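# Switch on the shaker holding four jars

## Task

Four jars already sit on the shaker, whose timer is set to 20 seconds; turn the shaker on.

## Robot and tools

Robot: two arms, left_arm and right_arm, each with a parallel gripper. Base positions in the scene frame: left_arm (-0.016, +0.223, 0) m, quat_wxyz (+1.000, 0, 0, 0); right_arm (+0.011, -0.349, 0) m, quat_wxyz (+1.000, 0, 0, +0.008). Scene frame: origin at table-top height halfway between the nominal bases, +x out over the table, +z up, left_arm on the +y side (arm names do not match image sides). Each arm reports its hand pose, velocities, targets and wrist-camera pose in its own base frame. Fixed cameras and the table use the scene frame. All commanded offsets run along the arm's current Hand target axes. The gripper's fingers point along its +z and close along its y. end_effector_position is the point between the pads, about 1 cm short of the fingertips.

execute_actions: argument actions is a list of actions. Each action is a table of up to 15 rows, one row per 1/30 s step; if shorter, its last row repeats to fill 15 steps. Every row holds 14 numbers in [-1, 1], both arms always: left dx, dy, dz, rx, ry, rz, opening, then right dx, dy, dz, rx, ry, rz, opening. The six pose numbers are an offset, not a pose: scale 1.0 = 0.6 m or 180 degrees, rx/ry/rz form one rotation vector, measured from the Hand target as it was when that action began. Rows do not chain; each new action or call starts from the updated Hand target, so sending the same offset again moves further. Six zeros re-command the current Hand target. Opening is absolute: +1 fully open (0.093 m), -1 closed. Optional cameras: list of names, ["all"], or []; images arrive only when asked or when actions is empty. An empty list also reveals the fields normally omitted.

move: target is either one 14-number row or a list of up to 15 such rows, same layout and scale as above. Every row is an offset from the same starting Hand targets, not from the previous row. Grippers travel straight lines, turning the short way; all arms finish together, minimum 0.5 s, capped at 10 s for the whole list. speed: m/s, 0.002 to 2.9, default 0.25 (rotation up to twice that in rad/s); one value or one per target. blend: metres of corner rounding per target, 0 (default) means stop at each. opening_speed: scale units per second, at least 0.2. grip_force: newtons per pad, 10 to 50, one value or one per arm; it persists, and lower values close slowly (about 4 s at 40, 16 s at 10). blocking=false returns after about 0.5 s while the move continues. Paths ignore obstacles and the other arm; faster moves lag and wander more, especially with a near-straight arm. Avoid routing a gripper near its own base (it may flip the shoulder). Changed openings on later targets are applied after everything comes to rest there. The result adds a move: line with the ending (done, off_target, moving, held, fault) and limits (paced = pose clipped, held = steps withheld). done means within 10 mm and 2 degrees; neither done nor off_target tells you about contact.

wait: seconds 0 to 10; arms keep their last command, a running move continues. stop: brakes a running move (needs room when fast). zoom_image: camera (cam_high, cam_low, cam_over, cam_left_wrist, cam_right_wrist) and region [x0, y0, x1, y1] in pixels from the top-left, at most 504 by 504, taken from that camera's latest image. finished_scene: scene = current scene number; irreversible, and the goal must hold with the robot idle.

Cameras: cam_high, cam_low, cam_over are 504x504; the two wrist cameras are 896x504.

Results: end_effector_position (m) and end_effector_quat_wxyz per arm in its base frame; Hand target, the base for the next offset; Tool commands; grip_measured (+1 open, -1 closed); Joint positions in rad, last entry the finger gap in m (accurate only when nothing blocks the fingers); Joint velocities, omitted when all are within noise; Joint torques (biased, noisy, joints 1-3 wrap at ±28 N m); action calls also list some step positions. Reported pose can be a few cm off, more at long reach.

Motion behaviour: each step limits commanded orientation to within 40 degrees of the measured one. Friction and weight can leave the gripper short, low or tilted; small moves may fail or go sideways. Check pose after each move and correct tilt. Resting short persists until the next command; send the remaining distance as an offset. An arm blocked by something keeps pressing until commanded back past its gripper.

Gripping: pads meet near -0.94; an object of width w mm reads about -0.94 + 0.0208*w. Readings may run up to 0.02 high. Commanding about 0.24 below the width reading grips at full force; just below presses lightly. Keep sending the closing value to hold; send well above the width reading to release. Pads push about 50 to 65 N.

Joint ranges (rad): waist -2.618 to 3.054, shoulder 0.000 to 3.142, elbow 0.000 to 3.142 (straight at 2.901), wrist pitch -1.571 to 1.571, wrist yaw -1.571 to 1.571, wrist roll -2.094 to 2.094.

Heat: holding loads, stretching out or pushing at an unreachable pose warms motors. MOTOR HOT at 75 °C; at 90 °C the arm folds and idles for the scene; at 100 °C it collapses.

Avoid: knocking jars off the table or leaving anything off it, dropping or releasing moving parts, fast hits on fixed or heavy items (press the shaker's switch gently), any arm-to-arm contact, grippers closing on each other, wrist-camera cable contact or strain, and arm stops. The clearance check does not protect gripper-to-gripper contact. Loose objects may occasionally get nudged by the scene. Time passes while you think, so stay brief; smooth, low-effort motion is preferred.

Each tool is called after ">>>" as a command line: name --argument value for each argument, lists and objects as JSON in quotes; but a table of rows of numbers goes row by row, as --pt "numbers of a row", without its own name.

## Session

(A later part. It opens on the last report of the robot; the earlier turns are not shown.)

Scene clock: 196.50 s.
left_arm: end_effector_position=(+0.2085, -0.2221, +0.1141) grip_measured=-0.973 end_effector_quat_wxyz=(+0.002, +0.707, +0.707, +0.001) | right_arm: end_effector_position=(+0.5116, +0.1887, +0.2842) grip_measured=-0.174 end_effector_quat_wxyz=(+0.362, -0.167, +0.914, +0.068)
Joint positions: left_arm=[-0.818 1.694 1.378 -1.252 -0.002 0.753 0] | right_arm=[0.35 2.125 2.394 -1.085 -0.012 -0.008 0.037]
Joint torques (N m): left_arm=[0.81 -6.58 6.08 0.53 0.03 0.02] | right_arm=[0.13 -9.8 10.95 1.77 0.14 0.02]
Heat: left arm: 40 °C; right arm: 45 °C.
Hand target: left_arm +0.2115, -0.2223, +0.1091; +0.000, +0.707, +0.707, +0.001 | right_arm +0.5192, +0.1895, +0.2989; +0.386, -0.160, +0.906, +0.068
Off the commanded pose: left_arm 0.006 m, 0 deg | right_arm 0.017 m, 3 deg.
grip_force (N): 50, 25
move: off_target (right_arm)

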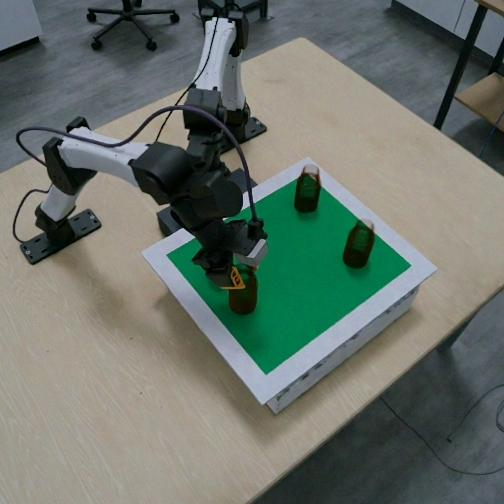

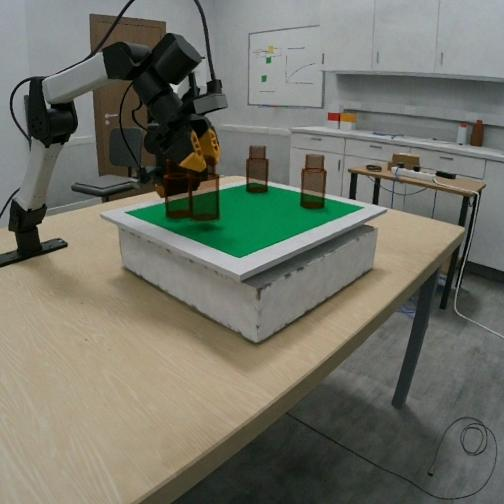

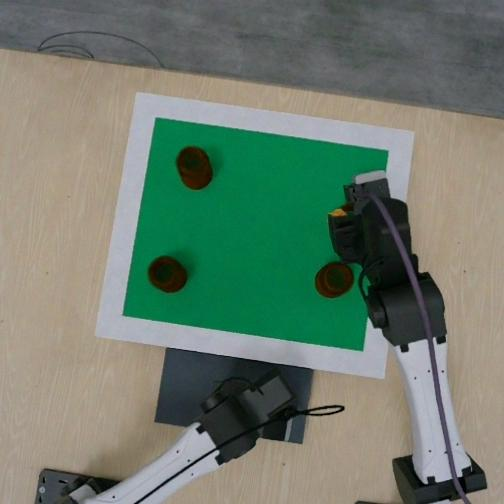

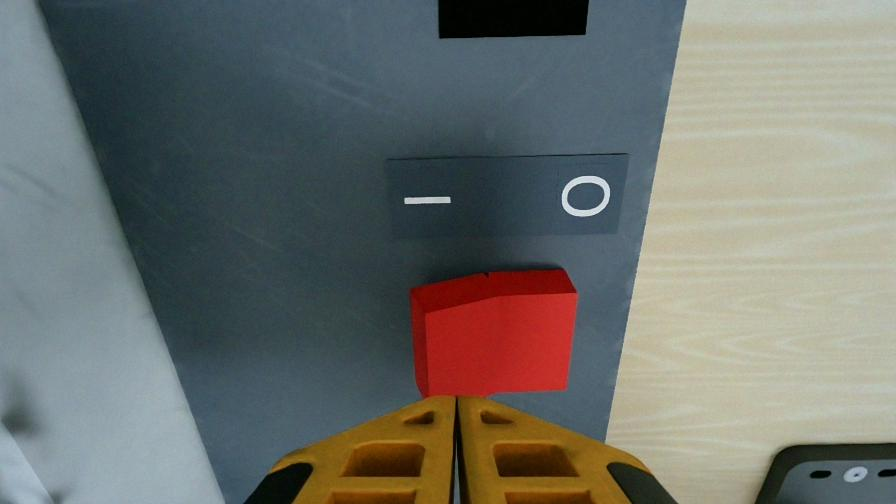

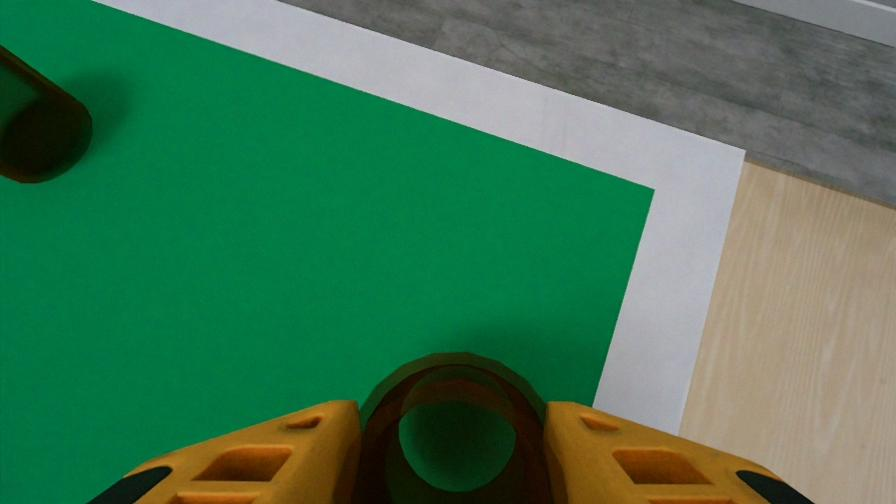

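>>> move --target '[0, 0, 0, 0, 0, 0, -1, 0.0252, 0, 0.0242, 0, 0, 0, -0.5]' --speed 0.04 --cameras '["cam_high", "cam_low", "cam_right_wrist"]'

>>> zoom_image --camera "cam_low" --region '[130, 120, 250, 240]'

>>> zoom_image --camera "cam_high" --region '[180, 210, 310, 340]'

Scene clock: 209.40 s.
left_arm: end_effector_position=(+0.2085, -0.2221, +0.1141) grip_measured=-0.973 end_effector_quat_wxyz=(+0.002, +0.707, +0.707, +0.001) | right_arm: end_effector_position=(+0.5208, +0.1912, +0.2686) grip_measured=-0.174 end_effector_quat_wxyz=(+0.373, -0.165, +0.911, +0.069)
Joint positions: left_arm=[-0.818 1.694 1.378 -1.252 -0.002 0.753 0] | right_arm=[0.349 2.099 2.266 -0.96 -0.008 -0.006 0.037]
Joint torques (N m): left_arm=[0.83 -6.61 6.24 0.52 0.01 0.01] | right_arm=[0.25 -12.79 5.9 1.82 0.11 -0.01]
Heat: left arm: 40 °C; right arm: 44 °C.
Hand target: left_arm +0.2115, -0.2223, +0.1091; +0.000, +0.707, +0.707, +0.001 | right_arm +0.5192, +0.1894, +0.2781; +0.386, -0.160, +0.906, +0.068
Off the commanded pose: left_arm 0.006 m, 0 deg | right_arm 0.010 m, 2 deg.
grip_force (N): 50, 25
move: done
Images, in order (width x height): cam_high 504x504, cam_low 504x504, cam_right_wrist 896x504.

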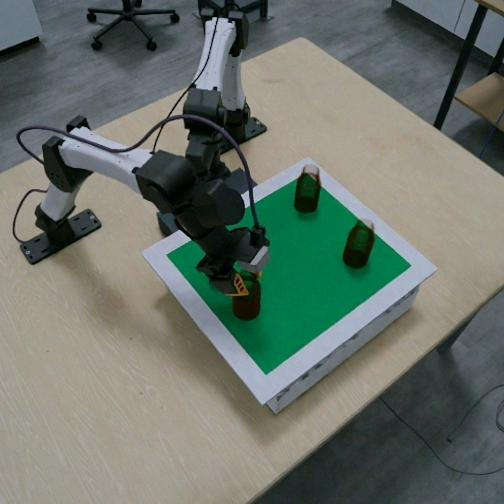

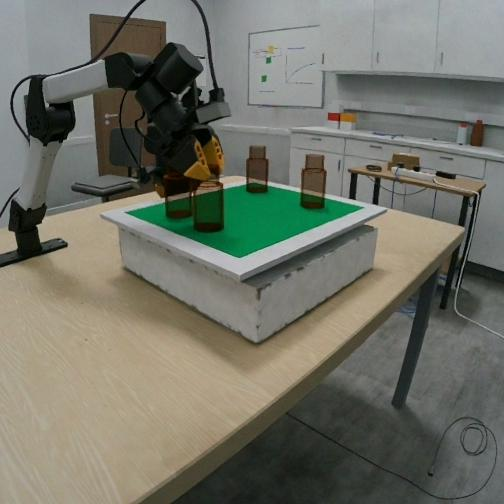

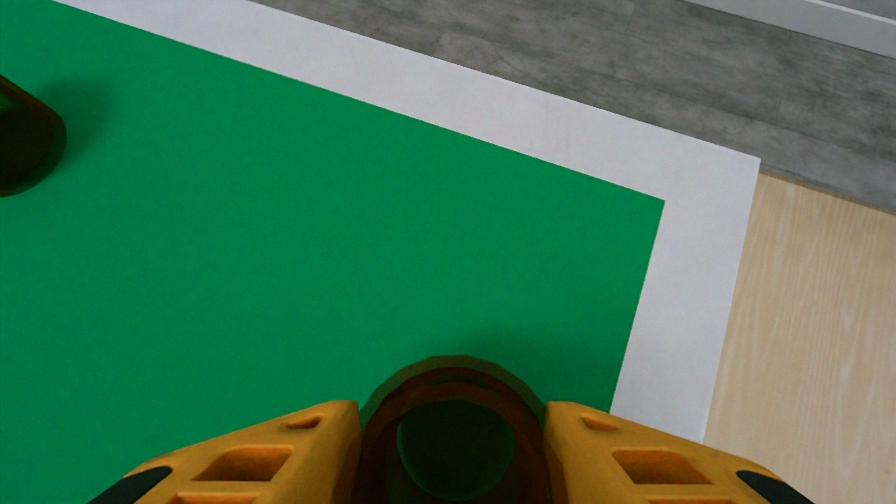

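Scaled by 4.200.

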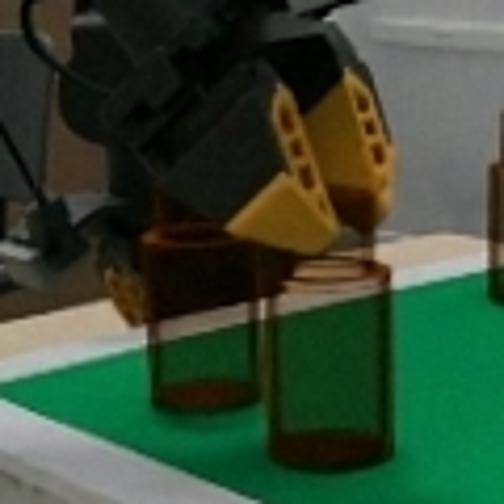

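Scaled by 3.877.

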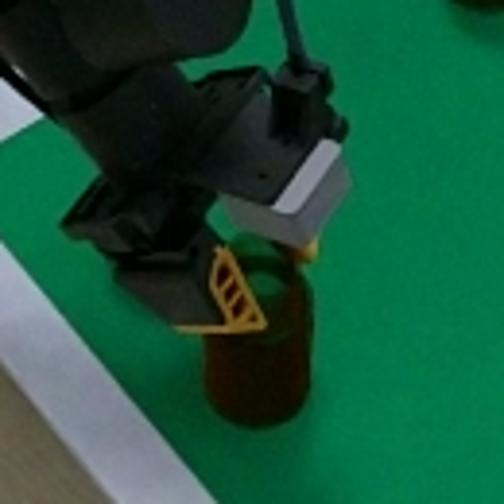

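>>> move --pt "0 0 0 0 0 0 -1 -0.006 0 -0.0058 0 0 0 -0.5" --pt "0 0 0 0 0 0 -1 -0.006 0 -0.0058 0 0 0 0.4" --speed 0.05 --opening_speed 0.8 --cameras '["all"]'

>>> zoom_image --camera "cam_low" --region '[130, 120, 250, 240]'

Scene clock: 236.93 s.
left_arm: end_effector_position=(+0.2085, -0.2221, +0.1141) grip_measured=-0.973 end_effector_quat_wxyz=(+0.002, +0.707, +0.707, +0.001) | right_arm: end_effector_position=(+0.5201, +0.1908, +0.2679) grip_measured=+0.397 end_effector_quat_wxyz=(+0.371, -0.165, +0.911, +0.068)
Joint positions: left_arm=[-0.818 1.694 1.378 -1.252 -0.002 0.753 0] | right_arm=[0.349 2.099 2.266 -0.964 -0.007 -0.006 0.064]
Joint torques (N m): left_arm=[0.83 -6.5 6.22 0.5 0.01 0.05] | right_arm=[0.27 -11.95 9.11 1.6 0.1 -0.01]
Heat: left arm: 40 °C; right arm: 45 °C.
Hand target: left_arm +0.2115, -0.2223, +0.1091; +0.000, +0.707, +0.707, +0.001 | right_arm +0.5192, +0.1894, +0.2831; +0.386, -0.160, +0.906, +0.068
Off the commanded pose: left_arm 0.006 m, 0 deg | right_arm 0.015 m, 2 deg.
grip_force (N): 50, 25
move: off_target (right_arm); target 2's new opening was sent with right_arm's hand 0.015 m and 2 deg from that target

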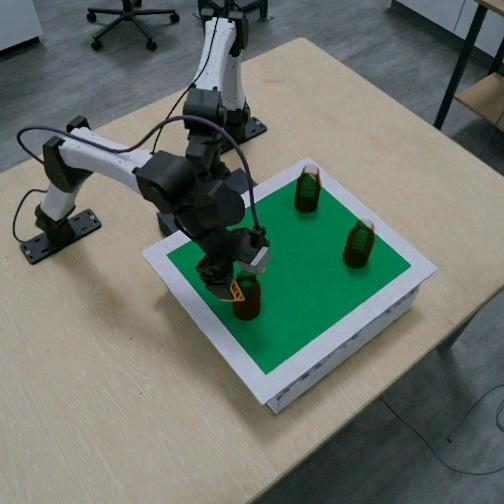

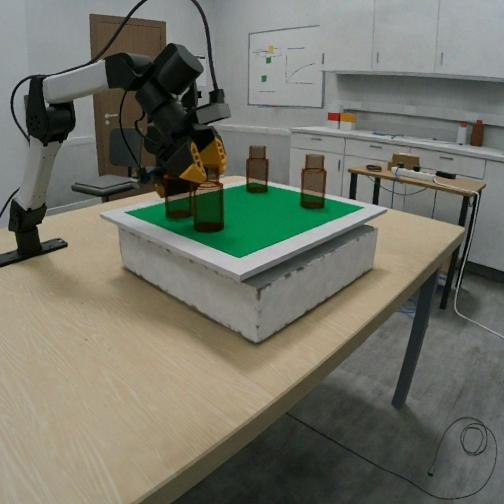

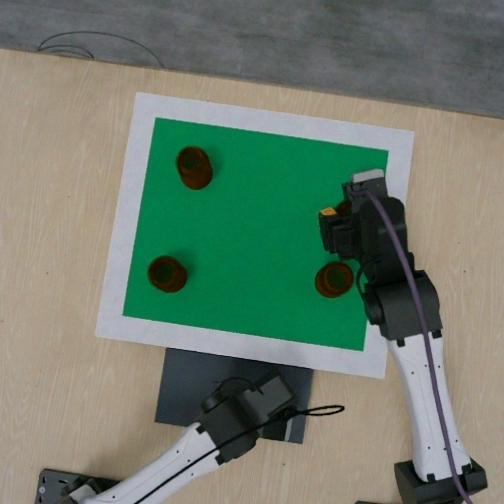

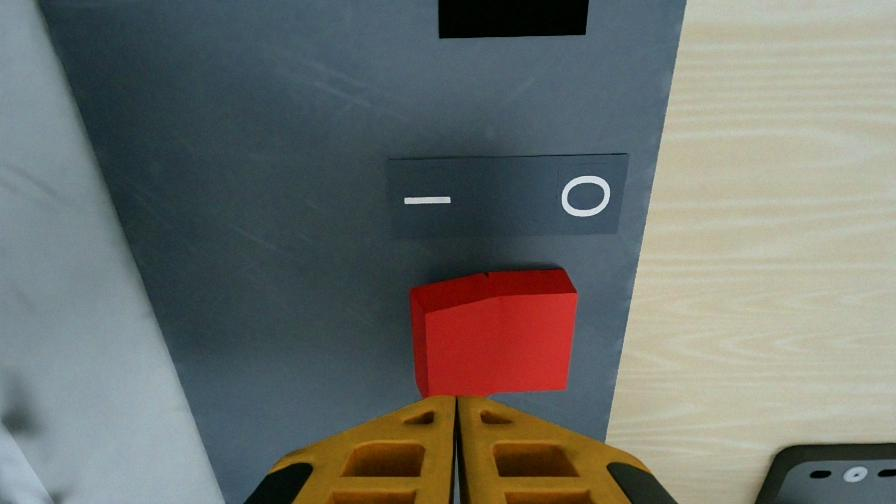

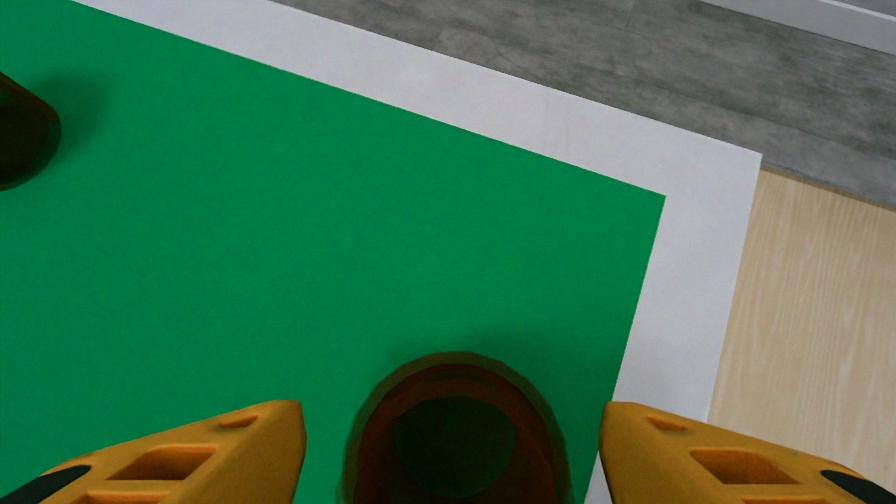

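Scaled by 4.200.

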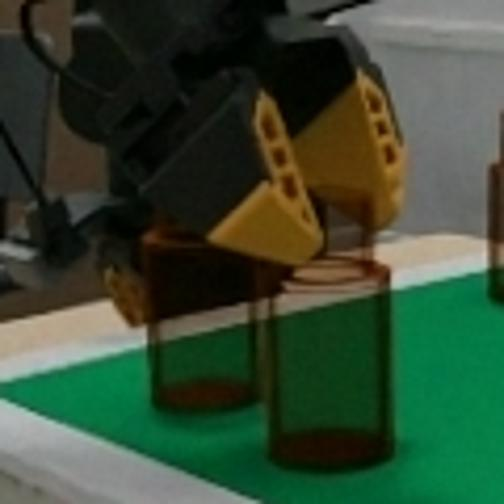

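>>> move --pt "0 0 0.03 0 0 0 -1 -0.0194 0 -0.088 0 0 0 0.4" --pt "0 0 0.03 0 0 0 -1 0.2193 -0.1725 -0.3415 0 0 0 0.4" --speed '[0.12, 0.25]' --blend '[0.012, 0]' --grip_force '[50, 50]' --cameras '["all"]'

Scene clock: 278.83 s.
left_arm: end_effector_position=(+0.2074, -0.2209, +0.0981) grip_measured=-0.973 end_effector_quat_wxyz=(+0.000, +0.707, +0.707, +0.001) | right_arm: end_effector_position=(+0.3332, +0.0086, +0.3318) grip_measured=+0.397 end_effector_quat_wxyz=(+0.387, -0.155, +0.907, +0.062)
Joint positions: left_arm=[-0.818 1.698 1.319 -1.193 -0.002 0.753 0] | right_arm=[-0.139 1.326 1.642 -1.139 -0.33 -0.347 0.064]
Joint torques (N m): left_arm=[0.59 -6.17 5.85 0.65 -0.02 0.02] | right_arm=[-0.17 -4.64 6.08 1.53 -0.3 -0.17]
Heat: left arm: 40 °C; right arm: 47 °C.
Hand target: left_arm +0.2115, -0.2223, +0.0910; +0.000, +0.707, +0.707, +0.001 | right_arm +0.3303, +0.0104, +0.3302; +0.386, -0.160, +0.906, +0.068
Off the commanded pose: left_arm 0.008 m, 0 deg | right_arm 0.004 m, 1 deg.
move: done

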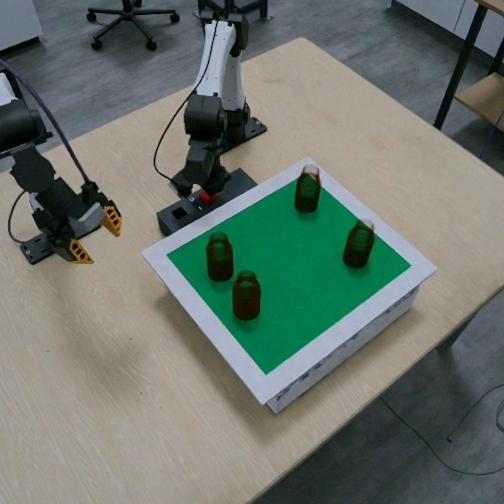

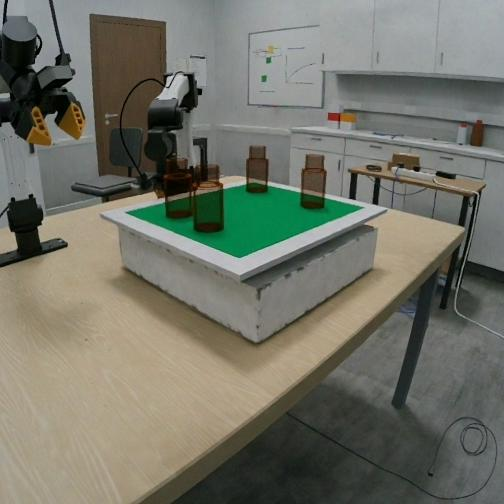

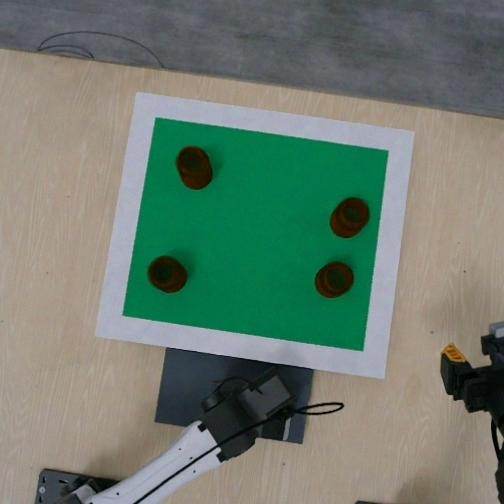

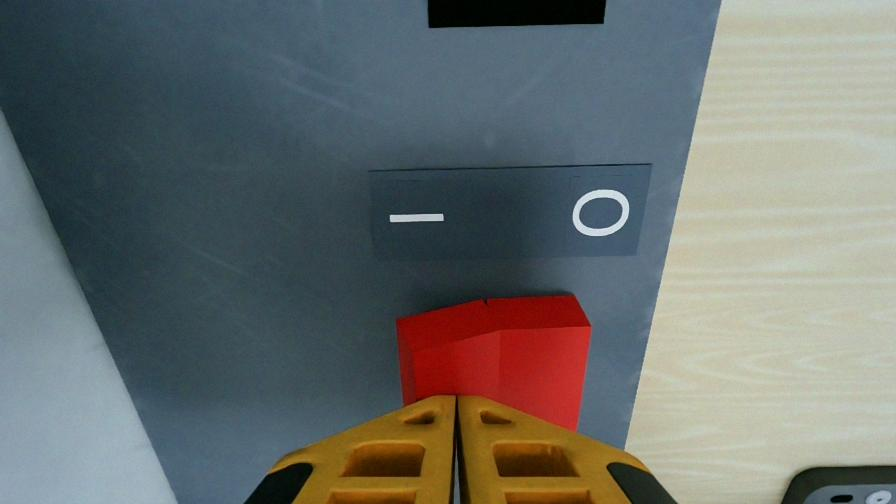

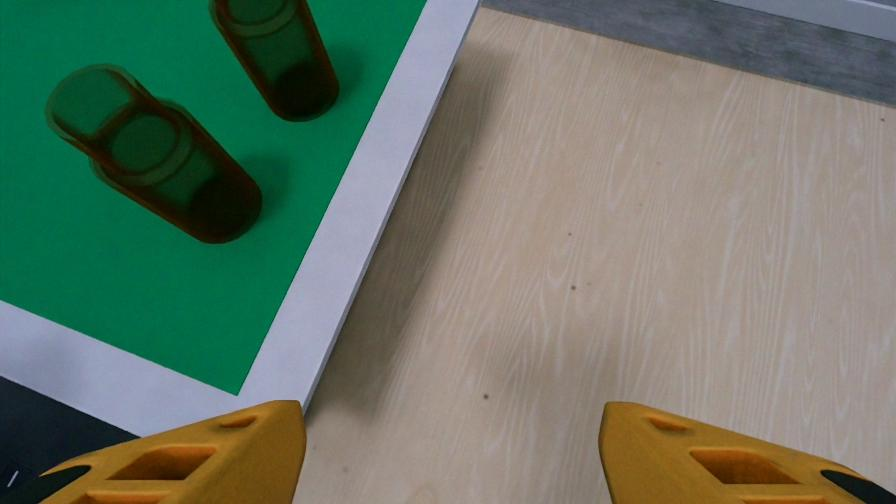

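>>> move --pt "0 0 0.042 0 0 0 -1 0 0 0 0 0 0 0.4" --pt "0 0 -0.13 0 0 0 -1 0 0 0 0 0 0 0.4" --speed '[0.06, 0.2]' --cameras '["all"]'

Scene clock: 293.03 s.
left_arm: end_effector_position=(+0.2109, -0.2205, +0.1690) grip_measured=-0.973 end_effector_quat_wxyz=(+0.005, +0.705, +0.709, +0.005) | right_arm: end_effector_position=(+0.3332, +0.0087, +0.3319) grip_measured=+0.397 end_effector_quat_wxyz=(+0.387, -0.156, +0.907, +0.062)
Joint positions: left_arm=[-0.813 1.696 1.599 -1.464 -0.01 0.753 0] | right_arm=[-0.139 1.326 1.642 -1.139 -0.331 -0.348 0.064]
Joint torques (N m): left_arm=[0.39 -6.32 8.34 0.29 0.08 0.02] | right_arm=[-0.16 -4.66 6.05 1.52 -0.28 -0.15]
Heat: left arm: 39 °C; right arm: 44 °C.
Hand target: left_arm +0.2115, -0.2224, +0.1691; +0.000, +0.707, +0.707, +0.000 | right_arm +0.3303, +0.0104, +0.3302; +0.386, -0.160, +0.906, +0.068
Off the commanded pose: left_arm 0.002 m, 1 deg | right_arm 0.004 m, 1 deg.
move: done

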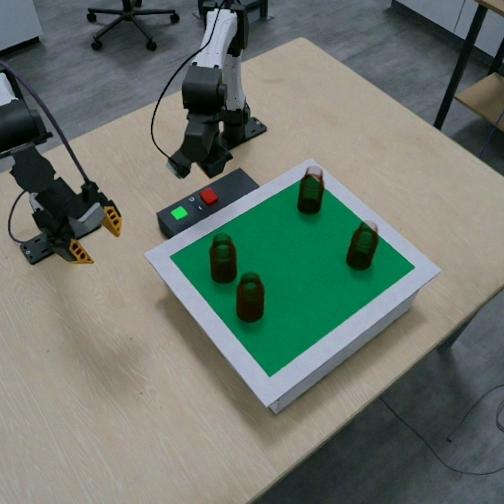

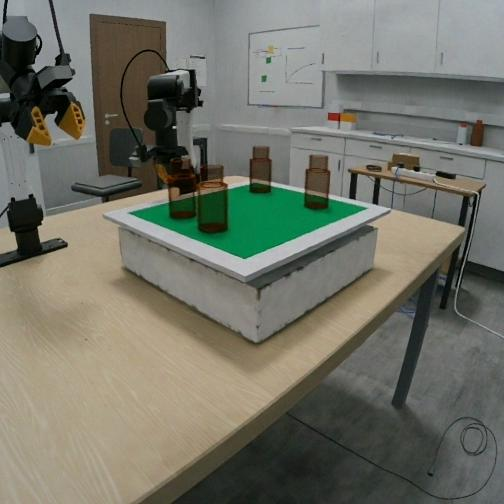

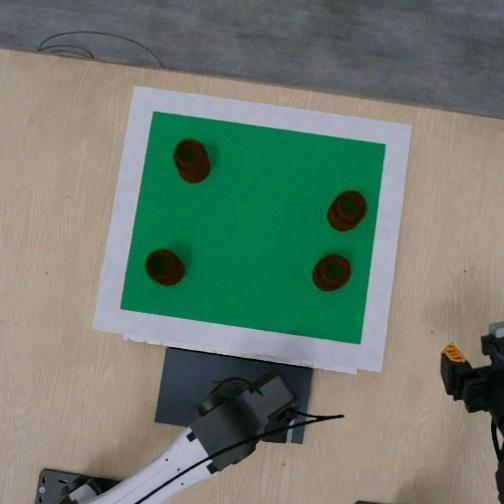

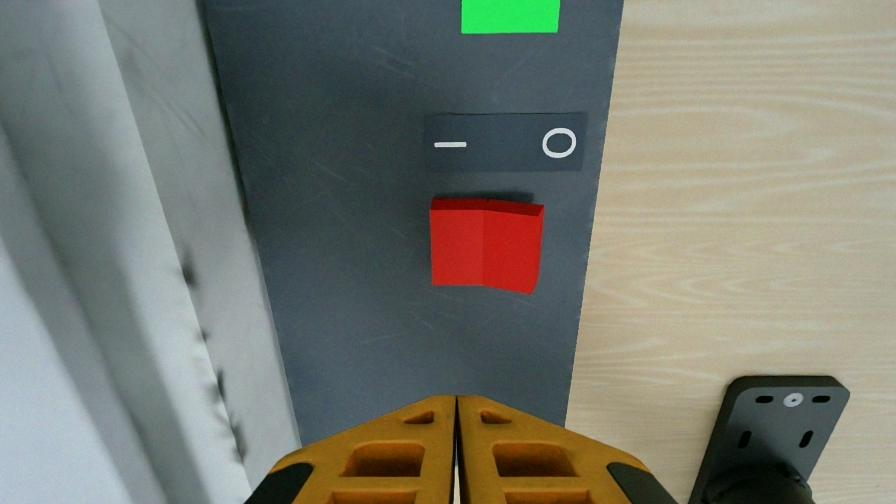

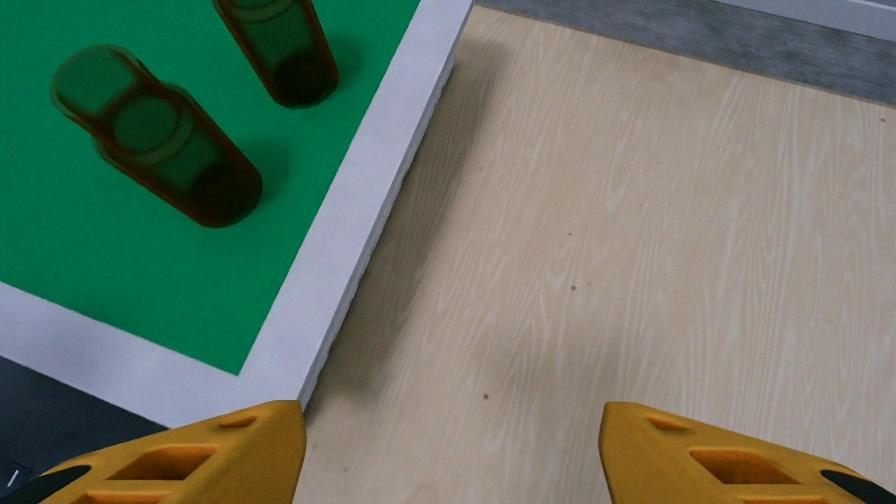

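>>> wait --seconds 10 --cameras '["cam_over"]'

>>> wait --seconds 8 --cameras '["cam_over", "cam_high"]'

Scene clock: 306.43 s.
left_arm: end_effector_position=(+0.2108, -0.2204, +0.1690) grip_measured=-0.973 end_effector_quat_wxyz=(+0.005, +0.705, +0.709, +0.005) | right_arm: end_effector_position=(+0.3332, +0.0087, +0.3319) grip_measured=+0.397 end_effector_quat_wxyz=(+0.387, -0.156, +0.907, +0.062)
Joint positions: left_arm=[-0.813 1.696 1.599 -1.464 -0.01 0.753 0] | right_arm=[-0.139 1.326 1.642 -1.139 -0.331 -0.348 0.064]
Joint torques (N m): left_arm=[0.25 -6.43 8.35 0.24 0.11 0.02] | right_arm=[-0.16 -4.66 6.05 1.53 -0.28 -0.15]
Heat: left arm: 39 °C; right arm: 42 °C.
Hand target: left_arm +0.2115, -0.2224, +0.1691; +0.000, +0.707, +0.707, +0.000 | right_arm +0.3303, +0.0104, +0.3302; +0.386, -0.160, +0.906, +0.068
Tool commands: left_gripper/opening=-1.0 right_gripper/opening=+0.4
Off the commanded pose: left_arm 0.002 m, 1 deg | right_arm 0.004 m, 1 deg.
wait: 10.00 s; at rest from the start
Images, in order (width x height): cam_over 504x504.

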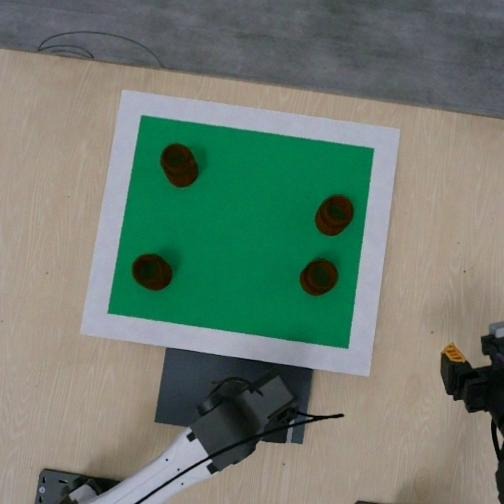

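Scene clock: 314.43 s.
left_arm: end_effector_position=(+0.2108, -0.2204, +0.1690) grip_measured=-0.973 end_effector_quat_wxyz=(+0.005, +0.705, +0.709, +0.005) | right_arm: end_effector_position=(+0.3332, +0.0087, +0.3319) grip_measured=+0.397 end_effector_quat_wxyz=(+0.387, -0.156, +0.907, +0.062)
Joint positions: left_arm=[-0.813 1.696 1.599 -1.464 -0.01 0.753 0] | right_arm=[-0.139 1.326 1.642 -1.139 -0.331 -0.348 0.064]
Joint torques (N m): left_arm=[0.23 -6.39 8.44 0.28 0.07 0] | right_arm=[-0.16 -4.64 6.06 1.52 -0.28 -0.15]
Heat: left arm: 40 °C; right arm: 41 °C.
Hand target: left_arm +0.2115, -0.2224, +0.1691; +0.000, +0.707, +0.707, +0.000 | right_arm +0.3303, +0.0104, +0.3302; +0.386, -0.160, +0.906, +0.068
Tool commands: left_gripper/opening=-1.0 right_gripper/opening=+0.4
Off the commanded pose: left_arm 0.002 m, 1 deg | right_arm 0.004 m, 1 deg.
wait: 8.00 s; at rest by 0.17 s
Images, in order (width x height): cam_high 504x504, cam_over 504x504.

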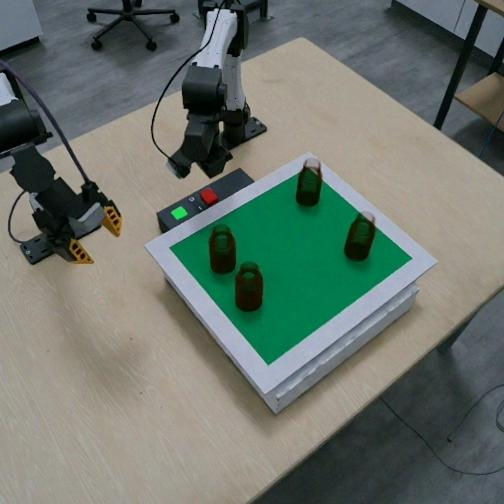

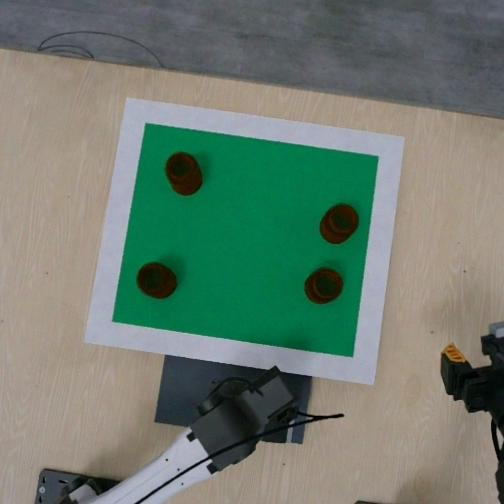

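>>> wait --seconds 4 --cameras '["cam_over", "cam_high", "cam_left_wrist"]'

Scene clock: 320.33 s.
left_arm: end_effector_position=(+0.2108, -0.2204, +0.1690) grip_measured=-0.973 end_effector_quat_wxyz=(+0.005, +0.705, +0.709, +0.005) | right_arm: end_effector_position=(+0.3332, +0.0087, +0.3319) grip_measured=+0.397 end_effector_quat_wxyz=(+0.387, -0.156, +0.907, +0.062)
Joint positions: left_arm=[-0.813 1.696 1.599 -1.464 -0.01 0.753 0] | right_arm=[-0.139 1.326 1.642 -1.139 -0.331 -0.348 0.064]
Joint torques (N m): left_arm=[0.14 -6.24 8.47 0.27 0.06 0.01] | right_arm=[-0.16 -4.66 6.08 1.53 -0.29 -0.15]
Heat: left arm: 40 °C; right arm: 41 °C.
Hand target: left_arm +0.2115, -0.2224, +0.1691; +0.000, +0.707, +0.707, +0.000 | right_arm +0.3303, +0.0104, +0.3302; +0.386, -0.160, +0.906, +0.068
Tool commands: left_gripper/opening=-1.0 right_gripper/opening=+0.4
Off the commanded pose: left_arm 0.002 m, 1 deg | right_arm 0.004 m, 1 deg.
wait: 4.00 s; at rest from the start
Images, in order (width x height): cam_high 504x504, cam_over 504x504, cam_left_wrist 896x504.

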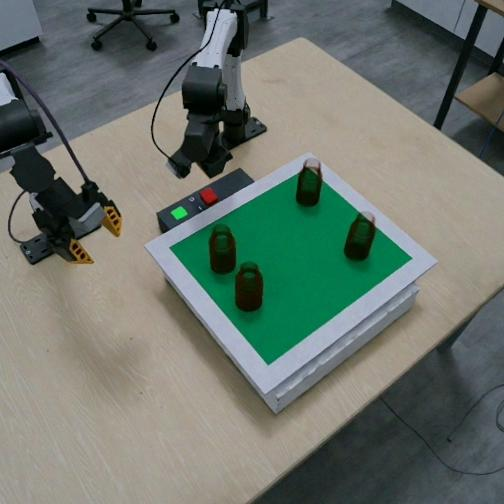

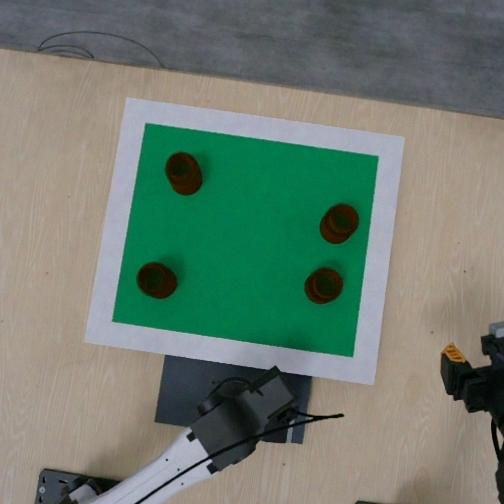

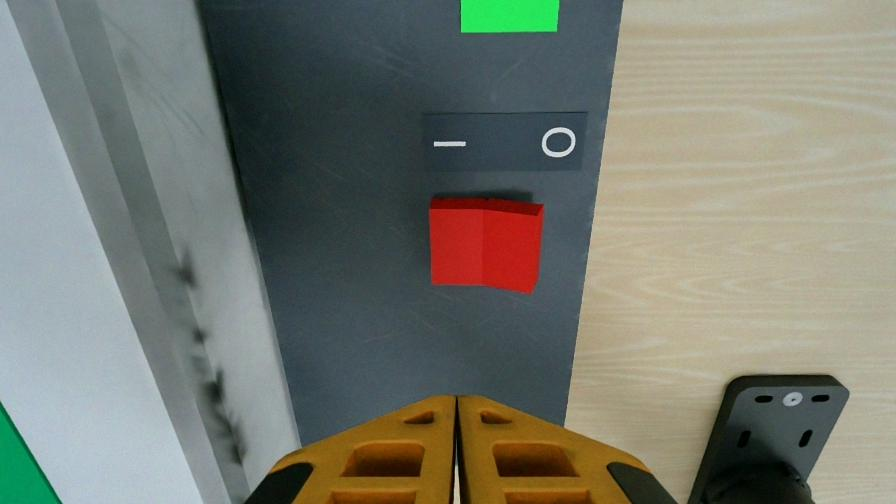

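>>> finished_scene --scene 1

The scene is finished: the task was done.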